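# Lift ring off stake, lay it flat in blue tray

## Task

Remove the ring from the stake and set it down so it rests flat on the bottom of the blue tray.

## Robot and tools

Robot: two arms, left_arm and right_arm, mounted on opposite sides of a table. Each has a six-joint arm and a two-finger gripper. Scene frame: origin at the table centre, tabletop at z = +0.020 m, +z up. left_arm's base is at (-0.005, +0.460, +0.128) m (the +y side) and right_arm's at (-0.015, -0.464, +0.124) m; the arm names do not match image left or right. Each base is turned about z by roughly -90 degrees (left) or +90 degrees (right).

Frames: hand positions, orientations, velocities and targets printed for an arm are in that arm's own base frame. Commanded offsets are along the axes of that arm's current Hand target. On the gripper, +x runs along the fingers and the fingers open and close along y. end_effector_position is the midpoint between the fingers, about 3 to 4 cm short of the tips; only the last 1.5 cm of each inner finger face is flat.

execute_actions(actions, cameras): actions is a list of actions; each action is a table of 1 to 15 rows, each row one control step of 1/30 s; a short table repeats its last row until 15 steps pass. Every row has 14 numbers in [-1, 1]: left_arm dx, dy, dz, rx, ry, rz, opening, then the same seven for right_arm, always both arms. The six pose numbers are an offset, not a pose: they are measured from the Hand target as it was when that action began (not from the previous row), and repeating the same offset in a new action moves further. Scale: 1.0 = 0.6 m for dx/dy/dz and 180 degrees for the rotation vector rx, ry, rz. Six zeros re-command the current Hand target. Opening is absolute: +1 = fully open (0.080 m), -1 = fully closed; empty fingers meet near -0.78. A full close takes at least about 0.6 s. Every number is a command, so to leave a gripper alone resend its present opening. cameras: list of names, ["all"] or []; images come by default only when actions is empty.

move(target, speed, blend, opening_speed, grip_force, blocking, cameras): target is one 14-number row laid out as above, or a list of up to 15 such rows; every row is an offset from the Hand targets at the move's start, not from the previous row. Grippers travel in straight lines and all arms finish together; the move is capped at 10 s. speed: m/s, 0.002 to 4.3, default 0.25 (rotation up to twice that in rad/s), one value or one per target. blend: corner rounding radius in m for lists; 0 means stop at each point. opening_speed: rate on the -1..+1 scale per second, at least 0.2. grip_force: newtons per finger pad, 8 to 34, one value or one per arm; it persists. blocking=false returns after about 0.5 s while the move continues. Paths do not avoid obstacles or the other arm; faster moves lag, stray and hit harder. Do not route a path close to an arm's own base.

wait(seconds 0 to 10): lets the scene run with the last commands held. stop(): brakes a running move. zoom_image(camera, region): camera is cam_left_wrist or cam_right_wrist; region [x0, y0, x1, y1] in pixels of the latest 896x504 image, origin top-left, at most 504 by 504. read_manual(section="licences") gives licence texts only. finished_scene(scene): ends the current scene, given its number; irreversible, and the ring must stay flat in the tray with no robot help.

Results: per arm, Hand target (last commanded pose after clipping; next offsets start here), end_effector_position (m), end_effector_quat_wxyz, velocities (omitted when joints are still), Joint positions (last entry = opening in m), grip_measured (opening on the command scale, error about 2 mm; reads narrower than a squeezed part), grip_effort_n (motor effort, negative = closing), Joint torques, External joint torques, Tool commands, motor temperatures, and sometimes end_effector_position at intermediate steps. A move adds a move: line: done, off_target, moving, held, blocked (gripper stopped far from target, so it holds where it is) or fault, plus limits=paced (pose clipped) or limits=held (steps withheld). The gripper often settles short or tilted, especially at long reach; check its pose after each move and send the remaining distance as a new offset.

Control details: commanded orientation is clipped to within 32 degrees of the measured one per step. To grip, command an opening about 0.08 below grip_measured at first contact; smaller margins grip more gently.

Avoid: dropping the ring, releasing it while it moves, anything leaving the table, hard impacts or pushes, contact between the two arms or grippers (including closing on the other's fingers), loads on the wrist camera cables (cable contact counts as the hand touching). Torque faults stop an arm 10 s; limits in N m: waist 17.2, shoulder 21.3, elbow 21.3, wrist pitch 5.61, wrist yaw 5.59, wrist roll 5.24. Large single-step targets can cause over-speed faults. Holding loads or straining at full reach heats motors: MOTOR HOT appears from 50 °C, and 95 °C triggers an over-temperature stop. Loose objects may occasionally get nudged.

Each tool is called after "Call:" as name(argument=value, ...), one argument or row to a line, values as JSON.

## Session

Call:
execute_actions(
  actions=[],
)

Scene clock: 0.00 s.
left_arm: end_effector_position=(+0.3537, -0.0803, +0.1256) grip_measured=+1.000 grip_effort_n=n/a end_effector_quat_wxyz=(+0.442, +0.611, +0.411, -0.513) | right_arm: end_effector_position=(+0.0115, -0.3654, +0.1549) grip_measured=+1.000 grip_effort_n=n/a end_effector_quat_wxyz=(-0.181, -0.586, -0.016, +0.790)
Joint positions: left_arm=[-0.257 1.819 1.508 -1.141 -0.081 1.592 0.08] | right_arm=[-1.422 1.725 1.47 -1.076 0.29 1.4 0.08]
Joint velocities: within noise
Joint torques (N m): no reading
External joint torques (N m): no reading
Motor temperatures (°C): left_arm=[29 31 31 31 32 31] | right_arm=[28 30 28 30 29 32]
Heat: left arm: hottest wrist yaw 32 °C (+0.0 °C/min); right arm: hottest wrist roll 32 °C (+0.0 °C/min).
Hand target: left_arm +0.3538, -0.0803, +0.1258; +0.442, +0.611, +0.410, -0.513 | right_arm +0.0115, -0.3659, +0.1565; -0.183, -0.585, -0.014, +0.790
Tool commands: left_gripper/opening=+1.0 right_gripper/opening=+1.0

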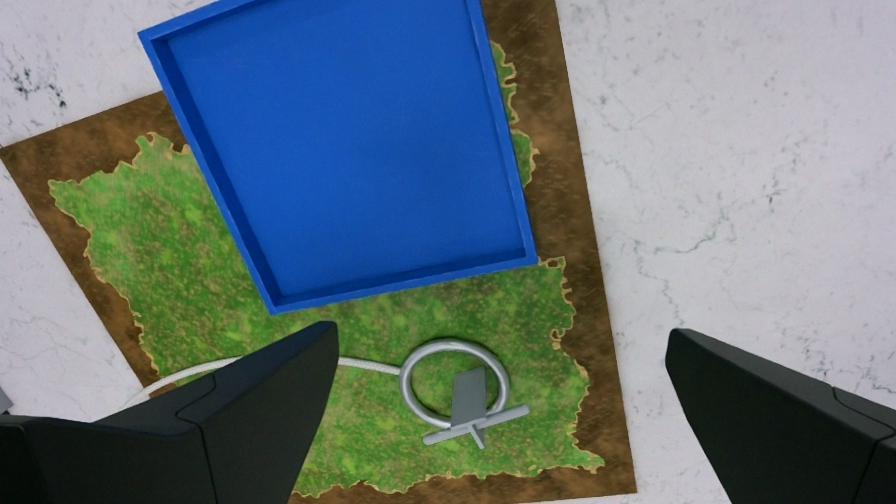

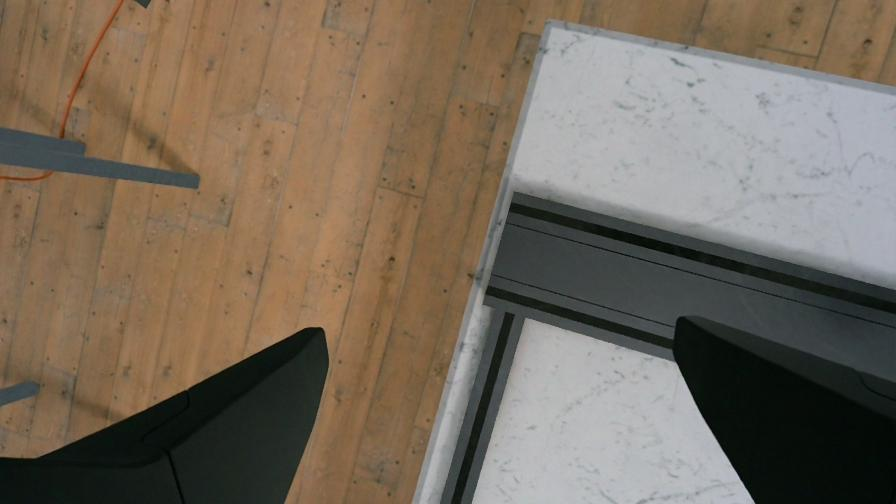

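Call:
move(
  target=[0.230,0.035,-0.3625,-0.423,-0.092,0.024,0,0,0,0,0,0,0,1],
  cameras=["cam_left_wrist"],
)

Scene clock: 32.40 s.
left_arm: end_effector_position=(+0.4481, +0.1297, +0.0136) grip_measured=+0.004 grip_effort_n=-20.2 end_effector_quat_wxyz=(+0.791, +0.152, +0.554, -0.211) | right_arm: end_effector_position=(+0.0115, -0.3654, +0.1549) grip_measured=+1.000 grip_effort_n=-0.2 end_effector_quat_wxyz=(-0.181, -0.586, -0.016, +0.790)
Joint positions: left_arm=[0.366 2.229 1.619 -0.732 0.265 0.864 0.035] | right_arm=[-1.422 1.725 1.47 -1.076 0.29 1.4 0.08]
Joint torques (N m): left_arm=[-0.2 -8.03 6.08 0.82 0.41 -0.1] | right_arm=[-0.03 -7.54 4.99 0.94 0.29 -0.02]
External joint torques (N m): left_arm=[-0.12 2.47 0.32 0.12 0.21 -0.1] | right_arm=[-0.02 -0.49 -0.88 0.29 0.07 -0.01]
Motor temperatures (°C): left_arm=[29 37 34 31 32 31] | right_arm=[28 36 31 30 29 32]
Heat: left arm: hottest shoulder 37 °C (+11.1 °C/min); right arm: hottest shoulder 36 °C (+11.1 °C/min).
Hand target: left_arm +0.4501, +0.1295, +0.0097; +0.791, +0.149, +0.554, -0.213 | right_arm +0.0115, -0.3659, +0.1565; -0.183, -0.585, -0.014, +0.790
Off the commanded pose: left_arm 0.004 m, 0 deg | right_arm 0.002 m, 0 deg.
move: done
Images, in order (width x height): cam_left_wrist 896x504.

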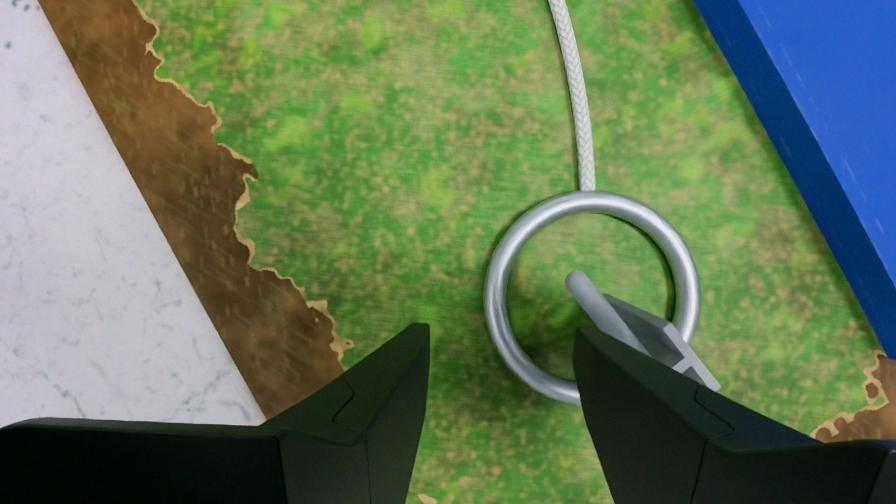

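Call:
move(
  target=[0.06,-0.0155,-0.045,-0.0783,0,0.0285,-0.2,0,0,0,0,0,0,1],
  cameras=["cam_left_wrist"],
)

Scene clock: 55.53 s.
left_arm: end_effector_position=(+0.4350, +0.1286, -0.0335) grip_measured=-0.196 grip_effort_n=-20.7 end_effector_quat_wxyz=(+0.812, +0.075, +0.568, -0.110) | right_arm: end_effector_position=(+0.0115, -0.3654, +0.1549) grip_measured=+1.000 grip_effort_n=-0.7 end_effector_quat_wxyz=(-0.181, -0.586, -0.016, +0.790)
Joint positions: left_arm=[0.355 2.229 1.403 -0.457 0.204 0.591 0.026] | right_arm=[-1.422 1.725 1.47 -1.076 0.29 1.4 0.08]
Joint torques (N m): left_arm=[-0.14 -9.82 3.92 0.96 -0.01 -0.09] | right_arm=[0.02 -7.5 5.04 0.93 0.29 -0.02]
External joint torques (N m): left_arm=[-0.13 0.33 -1.45 0.15 -0.16 -0.09] | right_arm=[0.03 -0.47 -0.86 0.25 0.07 -0.01]
Heat: left arm: hottest shoulder 41 °C (+10.8 °C/min); right arm: hottest shoulder 38 °C (+8.6 °C/min).
Hand target: left_arm +0.4342, +0.1279, -0.0333; +0.812, +0.075, +0.568, -0.108 | right_arm +0.0115, -0.3659, +0.1565; -0.183, -0.585, -0.014, +0.790
Off the commanded pose: left_arm 0.001 m, 0 deg | right_arm 0.002 m, 0 deg.
move: done
Images, in order (width x height): cam_left_wrist 896x504.

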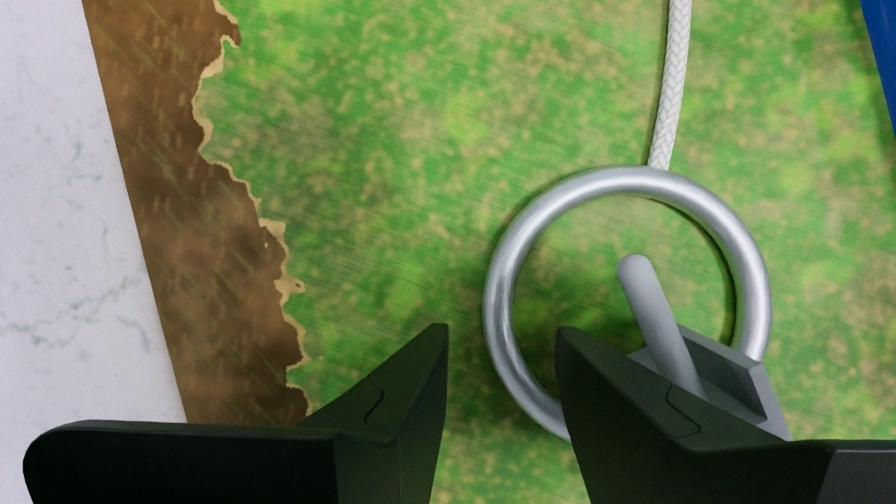

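Call:
move(
  target=[
    [0.05,-0.005,0,0,0,0,-0.2,0,0,0,0,0,0,1],
    [0.068,-0.006,0,0,0,0,-0.2,0,0,0,0,0,0,1],
  ],
  speed=[0.1,0.04],
  blend=0.004,
  cameras=["cam_left_wrist"],
)

Scene clock: 70.07 s.
left_arm: end_effector_position=(+0.4442, +0.1266, -0.0644) grip_measured=-0.197 grip_effort_n=-17.4 end_effector_quat_wxyz=(+0.814, +0.075, +0.567, -0.102) | right_arm: end_effector_position=(+0.0115, -0.3654, +0.1549) grip_measured=+1.000 grip_effort_n=-0.2 end_effector_quat_wxyz=(-0.181, -0.586, -0.016, +0.790)
Joint positions: left_arm=[0.339 2.316 1.409 -0.363 0.189 0.566 0.026] | right_arm=[-1.422 1.725 1.47 -1.076 0.29 1.4 0.08]
Joint torques (N m): left_arm=[-0.91 -7.08 5.38 1.25 0.27 -0.07] | right_arm=[-0.06 -7.5 5.04 0.94 0.27 -0.03]
External joint torques (N m): left_arm=[-0.91 3.32 0.24 0.41 0.14 -0.08] | right_arm=[0.01 -0.43 -0.86 0.29 0.05 -0.02]
Motor temperatures (°C): left_arm=[29 44 34 32 32 31] | right_arm=[28 39 32 30 29 31]
Heat: left arm: hottest shoulder 44 °C (+10.2 °C/min); right arm: hottest shoulder 39 °C (+6.1 °C/min).
Hand target: left_arm +0.4467, +0.1208, -0.0717; +0.812, +0.075, +0.568, -0.108 | right_arm +0.0115, -0.3659, +0.1565; -0.183, -0.585, -0.014, +0.790
Off the commanded pose: left_arm 0.010 m, 1 deg | right_arm 0.002 m, 0 deg.
move: off_target (left_arm)
Images, in order (width x height): cam_left_wrist 896x504.

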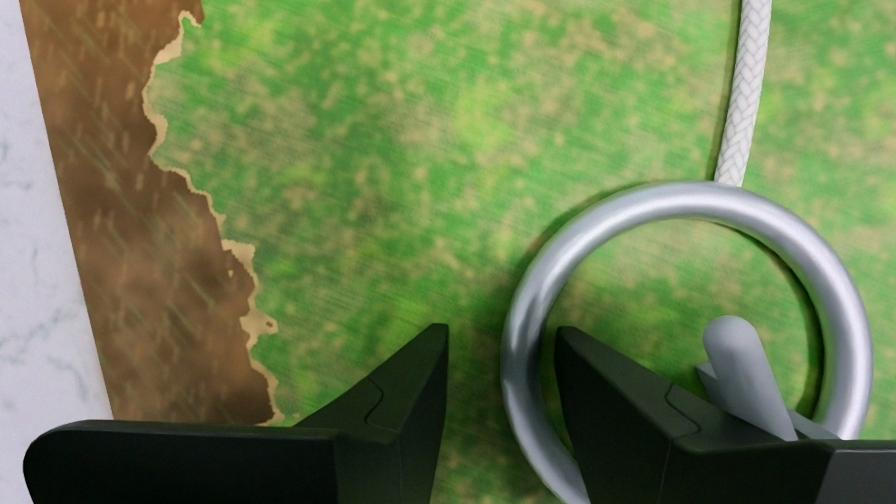

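Call:
move(
  target=[
    [-0.006,0,0.002,0,0,0,-0.2,0,0,0,0,0,0,1],
    [-0.006,0,0.002,0,0,0,-0.9,0,0,0,0,0,0,1],
  ],
  speed=0.05,
  opening_speed=0.8,
  cameras=["cam_left_wrist"],
)

Scene clock: 80.27 s.
left_arm: end_effector_position=(+0.4463, +0.1228, -0.0635) grip_measured=-0.617 grip_effort_n=-83.5 end_effector_quat_wxyz=(+0.814, +0.078, +0.566, -0.105) | right_arm: end_effector_position=(+0.0115, -0.3654, +0.1549) grip_measured=+1.000 grip_effort_n=-0.2 end_effector_quat_wxyz=(-0.181, -0.586, -0.016, +0.790)
Joint positions: left_arm=[0.33 2.317 1.414 -0.366 0.189 0.564 0.007] | right_arm=[-1.422 1.725 1.47 -1.076 0.29 1.4 0.08]
Joint torques (N m): left_arm=[-0.27 -8.02 5.18 0.7 0.26 -0.07] | right_arm=[-0.04 -7.41 5.07 0.93 0.27 -0.02]
External joint torques (N m): left_arm=[-0.28 2.35 0.06 -0.12 0.13 -0.07] | right_arm=[-0.09 -0.37 -0.84 0.26 0.06 -0.01]
Heat: left arm: hottest shoulder 41 °C (+6.1 °C/min); right arm: hottest shoulder 40 °C (+5.1 °C/min).
Hand target: left_arm +0.4467, +0.1209, -0.0680; +0.812, +0.075, +0.568, -0.108 | right_arm +0.0115, -0.3659, +0.1565; -0.183, -0.585, -0.014, +0.790
Off the commanded pose: left_arm 0.005 m, 1 deg | right_arm 0.002 m, 0 deg.
move: done
Images, in order (width x height): cam_left_wrist 896x504.

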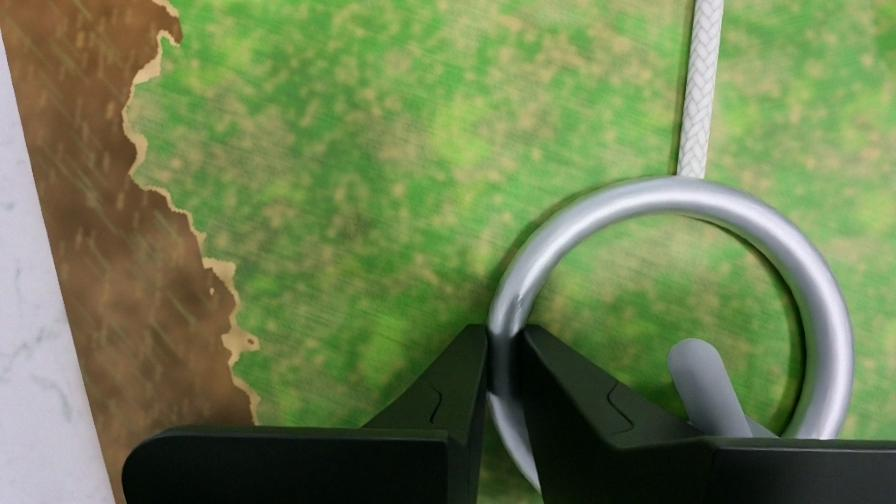

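Call:
move(
  target=[-0.036,0,0.0131,0,0,0,-0.9,0,0,0,0,0,0,1],
  speed=0.08,
  cameras=["cam_left_wrist"],
)

Scene clock: 96.50 s.
left_arm: end_effector_position=(+0.4408, +0.1204, -0.0554) grip_measured=-0.617 grip_effort_n=-83.5 end_effector_quat_wxyz=(+0.805, +0.072, +0.578, -0.110) | right_arm: end_effector_position=(+0.0115, -0.3654, +0.1549) grip_measured=+1.000 grip_effort_n=-0.2 end_effector_quat_wxyz=(-0.181, -0.586, -0.016, +0.790)
Joint positions: left_arm=[0.328 2.296 1.426 -0.432 0.189 0.564 0.007] | right_arm=[-1.422 1.725 1.47 -1.076 0.29 1.4 0.08]
Joint torques (N m): left_arm=[-0.13 -11.64 5.67 0.52 0.28 -0.07] | right_arm=[-0.03 -7.55 5.03 0.95 0.27 0]
External joint torques (N m): left_arm=[-0.13 -1.3 0.46 -0.26 0.14 -0.07] | right_arm=[-0.03 -0.61 -0.8 0.3 0.06 0.01]
Heat: left arm: hottest shoulder 40 °C (+2.0 °C/min); right arm: hottest shoulder 40 °C (+3.0 °C/min).
Hand target: left_arm +0.4467, +0.1208, -0.0449; +0.812, +0.075, +0.568, -0.108 | right_arm +0.0115, -0.3659, +0.1565; -0.183, -0.585, -0.014, +0.790
Off the commanded pose: left_arm 0.012 m, 1 deg | right_arm 0.002 m, 0 deg.
move: off_target (left_arm)
Images, in order (width x height): cam_left_wrist 896x504.

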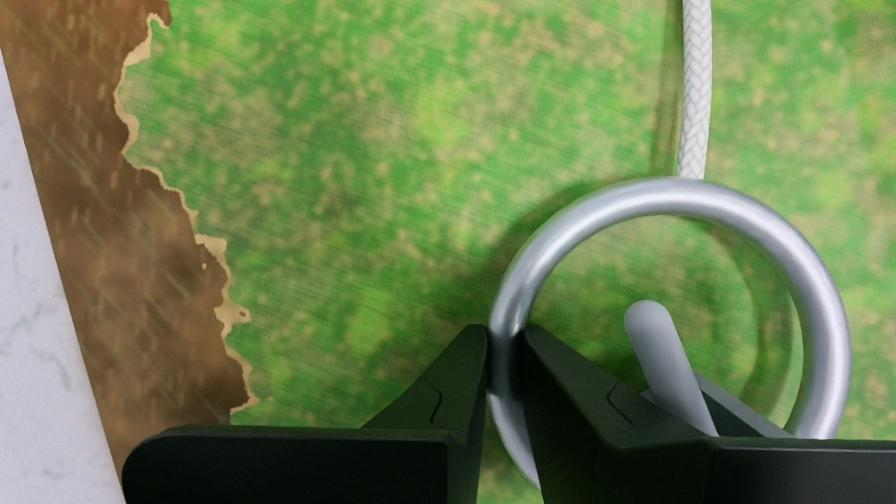

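Call:
move(
  target=[
    [-0.0347,-0.011,-0.0077,0.0166,-0.0842,0.0457,-0.9,0,0,0,0,0,0,1],
    [-0.0637,-0.0257,-0.0242,0.0333,-0.1684,0.0914,-0.9,0,0,0,0,0,0,1],
  ],
  speed=0.08,
  blend=0.005,
  cameras=["cam_left_wrist"],
)

Scene clock: 128.37 s.
left_arm: end_effector_position=(+0.4152, +0.1125, -0.0208) grip_measured=-0.617 grip_effort_n=-83.5 end_effector_quat_wxyz=(+0.931, +0.166, +0.324, -0.038) | right_arm: end_effector_position=(+0.0115, -0.3654, +0.1549) grip_measured=+1.000 grip_effort_n=-0.7 end_effector_quat_wxyz=(-0.181, -0.586, -0.016, +0.790)
Joint positions: left_arm=[0.346 2.058 0.74 0.632 0.235 0.557 0.007] | right_arm=[-1.422 1.725 1.47 -1.076 0.29 1.4 0.08]
Joint torques (N m): left_arm=[0.15 -8.82 3.32 1.91 0.38 -0.16] | right_arm=[0.03 -7.53 5.03 0.93 0.29 -0.01]
External joint torques (N m): left_arm=[0.14 -1 -0.87 0.39 0.28 -0.15] | right_arm=[0.02 -0.49 -0.86 0.27 0.08 0]
Motor temperatures (°C): left_arm=[29 51 35 32 32 31] | right_arm=[28 41 33 30 29 31]
Heat: left arm: hottest shoulder 51 °C (+7.1 °C/min); right arm: hottest shoulder 41 °C (+2.0 °C/min). Fold the left arm in close to its base, or ease its load, before you think long.
Hand target: left_arm +0.4168, +0.1130, -0.0141; +0.934, +0.166, +0.314, -0.037 | right_arm +0.0115, -0.3659, +0.1565; -0.183, -0.585, -0.014, +0.790
Off the commanded pose: left_arm 0.007 m, 1 deg | right_arm 0.002 m, 0 deg.
MOTOR HOT: joint 2 (shoulder) of the left arm reports 51 °C; the controller stops that arm at 95 °C. To cool a motor, set the load down, stop pushing, or move to a pose that needs little force.
move: done
Images, in order (width x height): cam_left_wrist 896x504.

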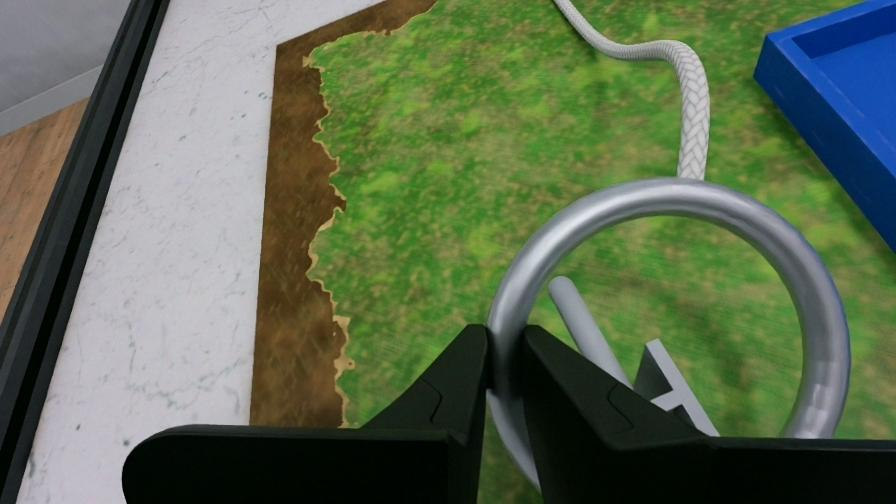

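Call:
move(
  target=[-0.055,-0.0213,-0.0358,0,0,0,-0.9,0,0,0,0,0,0,1],
  speed=0.08,
  cameras=["cam_left_wrist"],
)

Scene clock: 153.97 s.
left_arm: end_effector_position=(+0.3741, +0.1065, -0.0204) grip_measured=-0.617 grip_effort_n=-83.5 end_effector_quat_wxyz=(+0.931, +0.162, +0.324, -0.037) | right_arm: end_effector_position=(+0.0115, -0.3654, +0.1549) grip_measured=+1.000 grip_effort_n=-0.7 end_effector_quat_wxyz=(-0.181, -0.586, -0.016, +0.790)
Joint positions: left_arm=[0.376 1.969 0.567 0.711 0.258 0.568 0.007] | right_arm=[-1.422 1.725 1.47 -1.076 0.29 1.4 0.08]
Joint torques (N m): left_arm=[0.18 -7.91 3 1.9 0.4 0.13] | right_arm=[-0.02 -7.48 5.03 0.93 0.29 0]
External joint torques (N m): left_arm=[0.2 -1.19 -0.72 0.4 0.28 0.14] | right_arm=[-0.04 -0.47 -0.84 0.27 0.08 0.01]
Motor temperatures (°C): left_arm=[29 45 34 39 32 31] | right_arm=[28 42 34 30 29 31]
Heat: left arm: hottest shoulder 45 °C (+5.0 °C/min); right arm: hottest shoulder 42 °C (+2.0 °C/min).
Hand target: left_arm +0.3758, +0.1069, -0.0140; +0.934, +0.166, +0.315, -0.037 | right_arm +0.0115, -0.3659, +0.1565; -0.183, -0.585, -0.014, +0.790
Off the commanded pose: left_arm 0.007 m, 1 deg | right_arm 0.002 m, 0 deg.
MOTOR HOT: cleared for the motors of the left arm.
move: done
Images, in order (width x height): cam_left_wrist 896x504.

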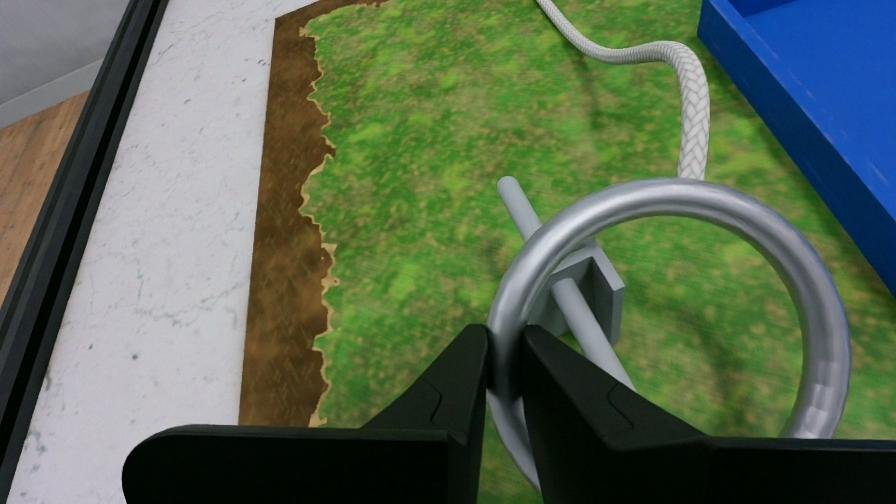

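Call:
move(
  target=[-0.0108,0.0182,-0.0157,0,0,0,-0.9,0,0,0,0,0,0,1],
  speed=0.08,
  cameras=["cam_left_wrist"],
)

Scene clock: 166.00 s.
left_arm: end_effector_position=(+0.3663, +0.1199, -0.0193) grip_measured=-0.617 grip_effort_n=-83.5 end_effector_quat_wxyz=(+0.932, +0.162, +0.322, -0.036) | right_arm: end_effector_position=(+0.0115, -0.3654, +0.1549) grip_measured=+1.000 grip_effort_n=-0.2 end_effector_quat_wxyz=(-0.181, -0.586, -0.016, +0.790)
Joint positions: left_arm=[0.433 1.961 0.558 0.709 0.302 0.605 0.007] | right_arm=[-1.422 1.725 1.47 -1.076 0.29 1.4 0.08]
Joint torques (N m): left_arm=[0.04 -7.77 2.93 1.45 0.43 0.1] | right_arm=[-0.02 -7.48 5.06 0.95 0.27 0]
External joint torques (N m): left_arm=[0.08 -1.1 -0.79 -0.05 0.28 0.12] | right_arm=[0 -0.45 -0.83 0.28 0.06 0.01]
Heat: left arm: hottest shoulder 44 °C (-2.0 °C/min); right arm: hottest shoulder 42 °C (+1.0 °C/min).
Hand target: left_arm +0.3672, +0.1200, -0.0140; +0.934, +0.166, +0.314, -0.037 | right_arm +0.0115, -0.3659, +0.1565; -0.183, -0.585, -0.014, +0.790
Off the commanded pose: left_arm 0.005 m, 1 deg | right_arm 0.002 m, 0 deg.
move: done
Images, in order (width x height): cam_left_wrist 896x504.

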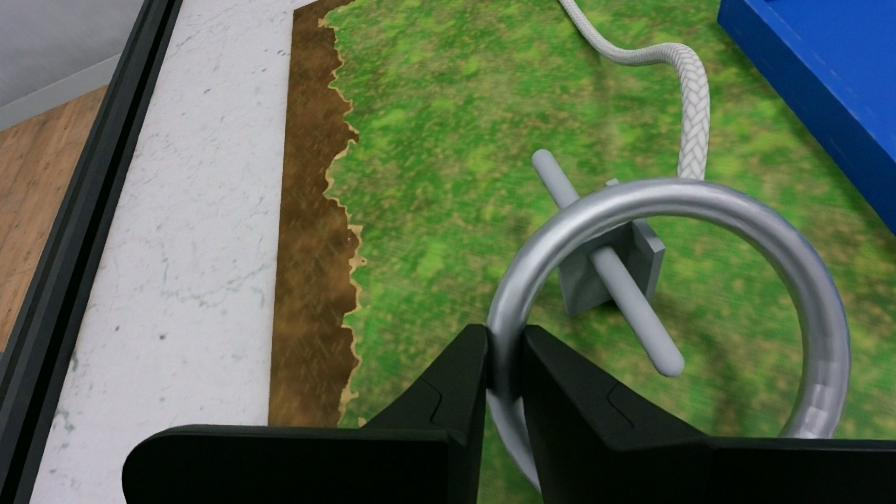

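Call:
move(
  target=[
    [-0.09,0.043,0.112,0,0,0,-0.9,0,0,0,0,0,0,1],
    [0.0163,-0.247,0.2637,-0.0333,0.1684,-0.0914,-0.9,0,0,0,0,0,0,1],
  ],
  speed=[0.1,0.2],
  blend=0.015,
  cameras=["cam_left_wrist"],
)

Scene clock: 178.80 s.
left_arm: end_effector_position=(+0.4375, -0.0707, +0.0562) grip_measured=-0.617 grip_effort_n=-83.5 end_effector_quat_wxyz=(+0.812, +0.078, +0.569, -0.107) | right_arm: end_effector_position=(+0.0115, -0.3654, +0.1549) grip_measured=+1.000 grip_effort_n=-0.7 end_effector_quat_wxyz=(-0.181, -0.586, -0.016, +0.790)
Joint positions: left_arm=[-0.148 2.003 1.433 -0.655 0.035 0.113 0.007] | right_arm=[-1.422 1.725 1.47 -1.076 0.29 1.4 0.08]
Joint torques (N m): left_arm=[0.14 -7.47 6.77 0.69 0.19 -0.14] | right_arm=[0.01 -7.53 5 0.94 0.28 -0.01]
External joint torques (N m): left_arm=[0.19 1.83 0.73 -0.2 0.17 -0.14] | right_arm=[-0.01 -0.52 -0.87 0.28 0.08 0]
Heat: left arm: hottest shoulder 44 °C (-7.0 °C/min); right arm: hottest shoulder 42 °C (+1.0 °C/min).
Hand target: left_arm +0.4402, -0.0718, +0.0559; +0.812, +0.075, +0.569, -0.108 | right_arm +0.0115, -0.3659, +0.1565; -0.183, -0.585, -0.014, +0.790
Off the commanded pose: left_arm 0.003 m, 0 deg | right_arm 0.002 m, 0 deg.
move: done
Images, in order (width x height): cam_left_wrist 896x504.

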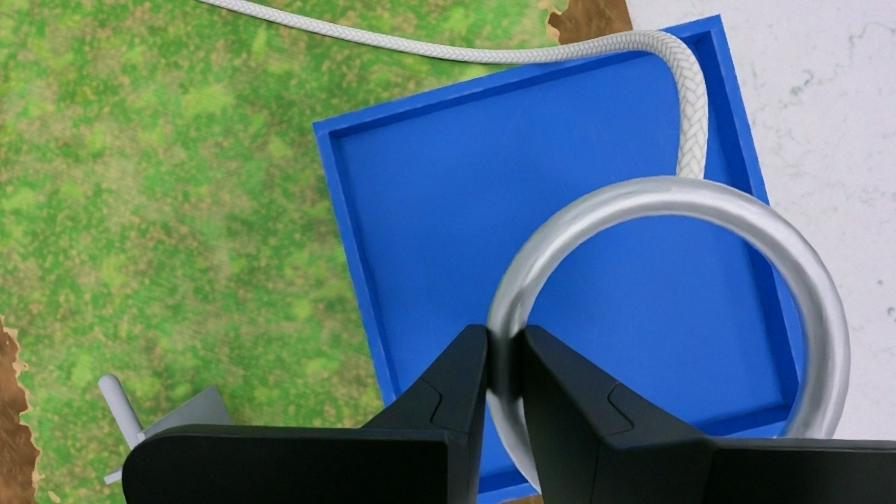

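Call:
move(
  target=[
    [0.169,0,-0.0473,0,0,0,-0.9,0,0,0,0,0,0,1],
    [0.1977,0,-0.0578,0,0,0,-0.9,0,0,0,0,0,0,1],
  ],
  speed=[0.15,0.04],
  blend=0.005,
  cameras=["cam_left_wrist"],
)

Scene clock: 189.33 s.
left_arm: end_effector_position=(+0.4512, -0.0728, -0.0581) grip_measured=-0.617 grip_effort_n=-83.5 end_effector_quat_wxyz=(+0.816, +0.077, +0.562, -0.107) | right_arm: end_effector_position=(+0.0115, -0.3654, +0.1549) grip_measured=+1.000 grip_effort_n=-0.2 end_effector_quat_wxyz=(-0.181, -0.586, -0.016, +0.790)
Joint positions: left_arm=[-0.148 2.254 1.315 -0.269 0.035 0.111 0.007] | right_arm=[-1.422 1.725 1.47 -1.076 0.29 1.4 0.08]
Joint torques (N m): left_arm=[-0.22 -6.99 3.91 1.48 0.16 -0.13] | right_arm=[-0.03 -7.54 5.04 0.95 0.27 -0.02]
External joint torques (N m): left_arm=[-0.23 3.02 -1.22 0.54 0.15 -0.13] | right_arm=[-0.03 -0.49 -0.87 0.28 0.06 -0.01]
Heat: left arm: hottest shoulder 44 °C (-7.1 °C/min); right arm: hottest shoulder 42 °C (+1.0 °C/min).
Hand target: left_arm +0.4480, -0.0739, -0.0673; +0.812, +0.075, +0.568, -0.108 | right_arm +0.0115, -0.3659, +0.1565; -0.183, -0.585, -0.014, +0.790
Off the commanded pose: left_arm 0.010 m, 1 deg | right_arm 0.002 m, 0 deg.
move: off_target (left_arm)
Images, in order (width x height): cam_left_wrist 896x504.

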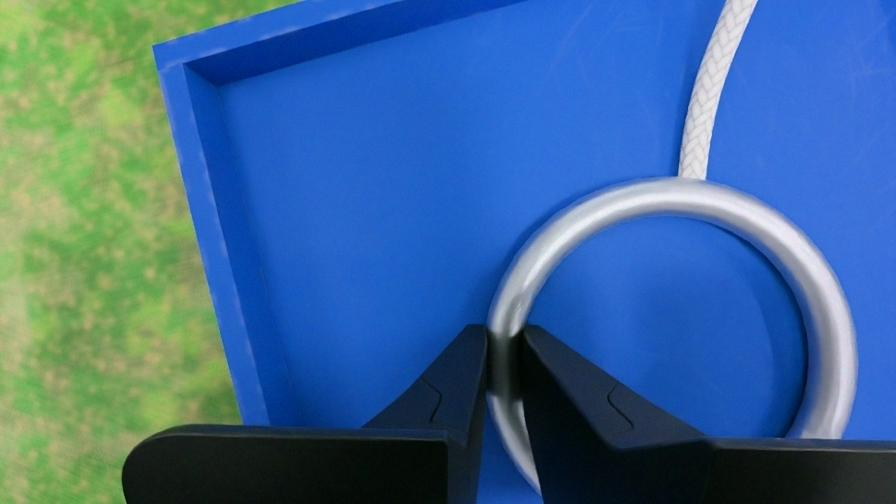

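Call:
move(
  target=[
    [0,0,0,0,0,0,-0.2,0,0,0,0,0,0,1],
    [-0.18,0,0.0655,0,0,0,-0.2,0,0,0,0,0,0,1],
  ],
  opening_speed=0.5,
  speed=0.15,
  cameras=["cam_left_wrist"],
)

Scene clock: 196.30 s.
left_arm: end_effector_position=(+0.4461, -0.0727, +0.0418) grip_measured=-0.204 grip_effort_n=17.4 end_effector_quat_wxyz=(+0.808, +0.078, +0.574, -0.107) | right_arm: end_effector_position=(+0.0115, -0.3654, +0.1549) grip_measured=+1.000 grip_effort_n=-0.2 end_effector_quat_wxyz=(-0.181, -0.586, -0.016, +0.790)
Joint positions: left_arm=[-0.15 2.061 1.461 -0.637 0.035 0.109 0.026] | right_arm=[-1.422 1.725 1.47 -1.076 0.29 1.4 0.08]
Joint torques (N m): left_arm=[-0.1 -9.89 6.15 0.62 0.16 -0.1] | right_arm=[0.03 -7.51 5.01 0.95 0.27 0]
External joint torques (N m): left_arm=[-0.11 -0.24 0.18 -0.25 0.15 -0.1] | right_arm=[0.05 -0.47 -0.9 0.28 0.06 0.01]
Heat: left arm: hottest shoulder 44 °C (-4.0 °C/min); right arm: hottest shoulder 42 °C (+1.0 °C/min).
Hand target: left_arm +0.4479, -0.0740, +0.0475; +0.812, +0.075, +0.568, -0.108 | right_arm +0.0115, -0.3659, +0.1565; -0.183, -0.585, -0.014, +0.790
Off the commanded pose: left_arm 0.006 m, 1 deg | right_arm 0.002 m, 0 deg.
move: done
Images, in order (width x height): cam_left_wrist 896x504.

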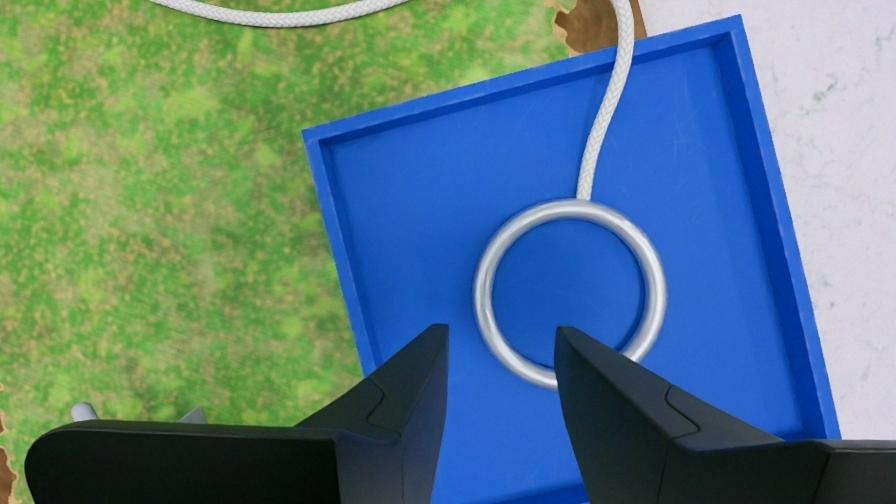

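Call:
finished_scene(
  scene=3,
)

The scene is finished: the task was done.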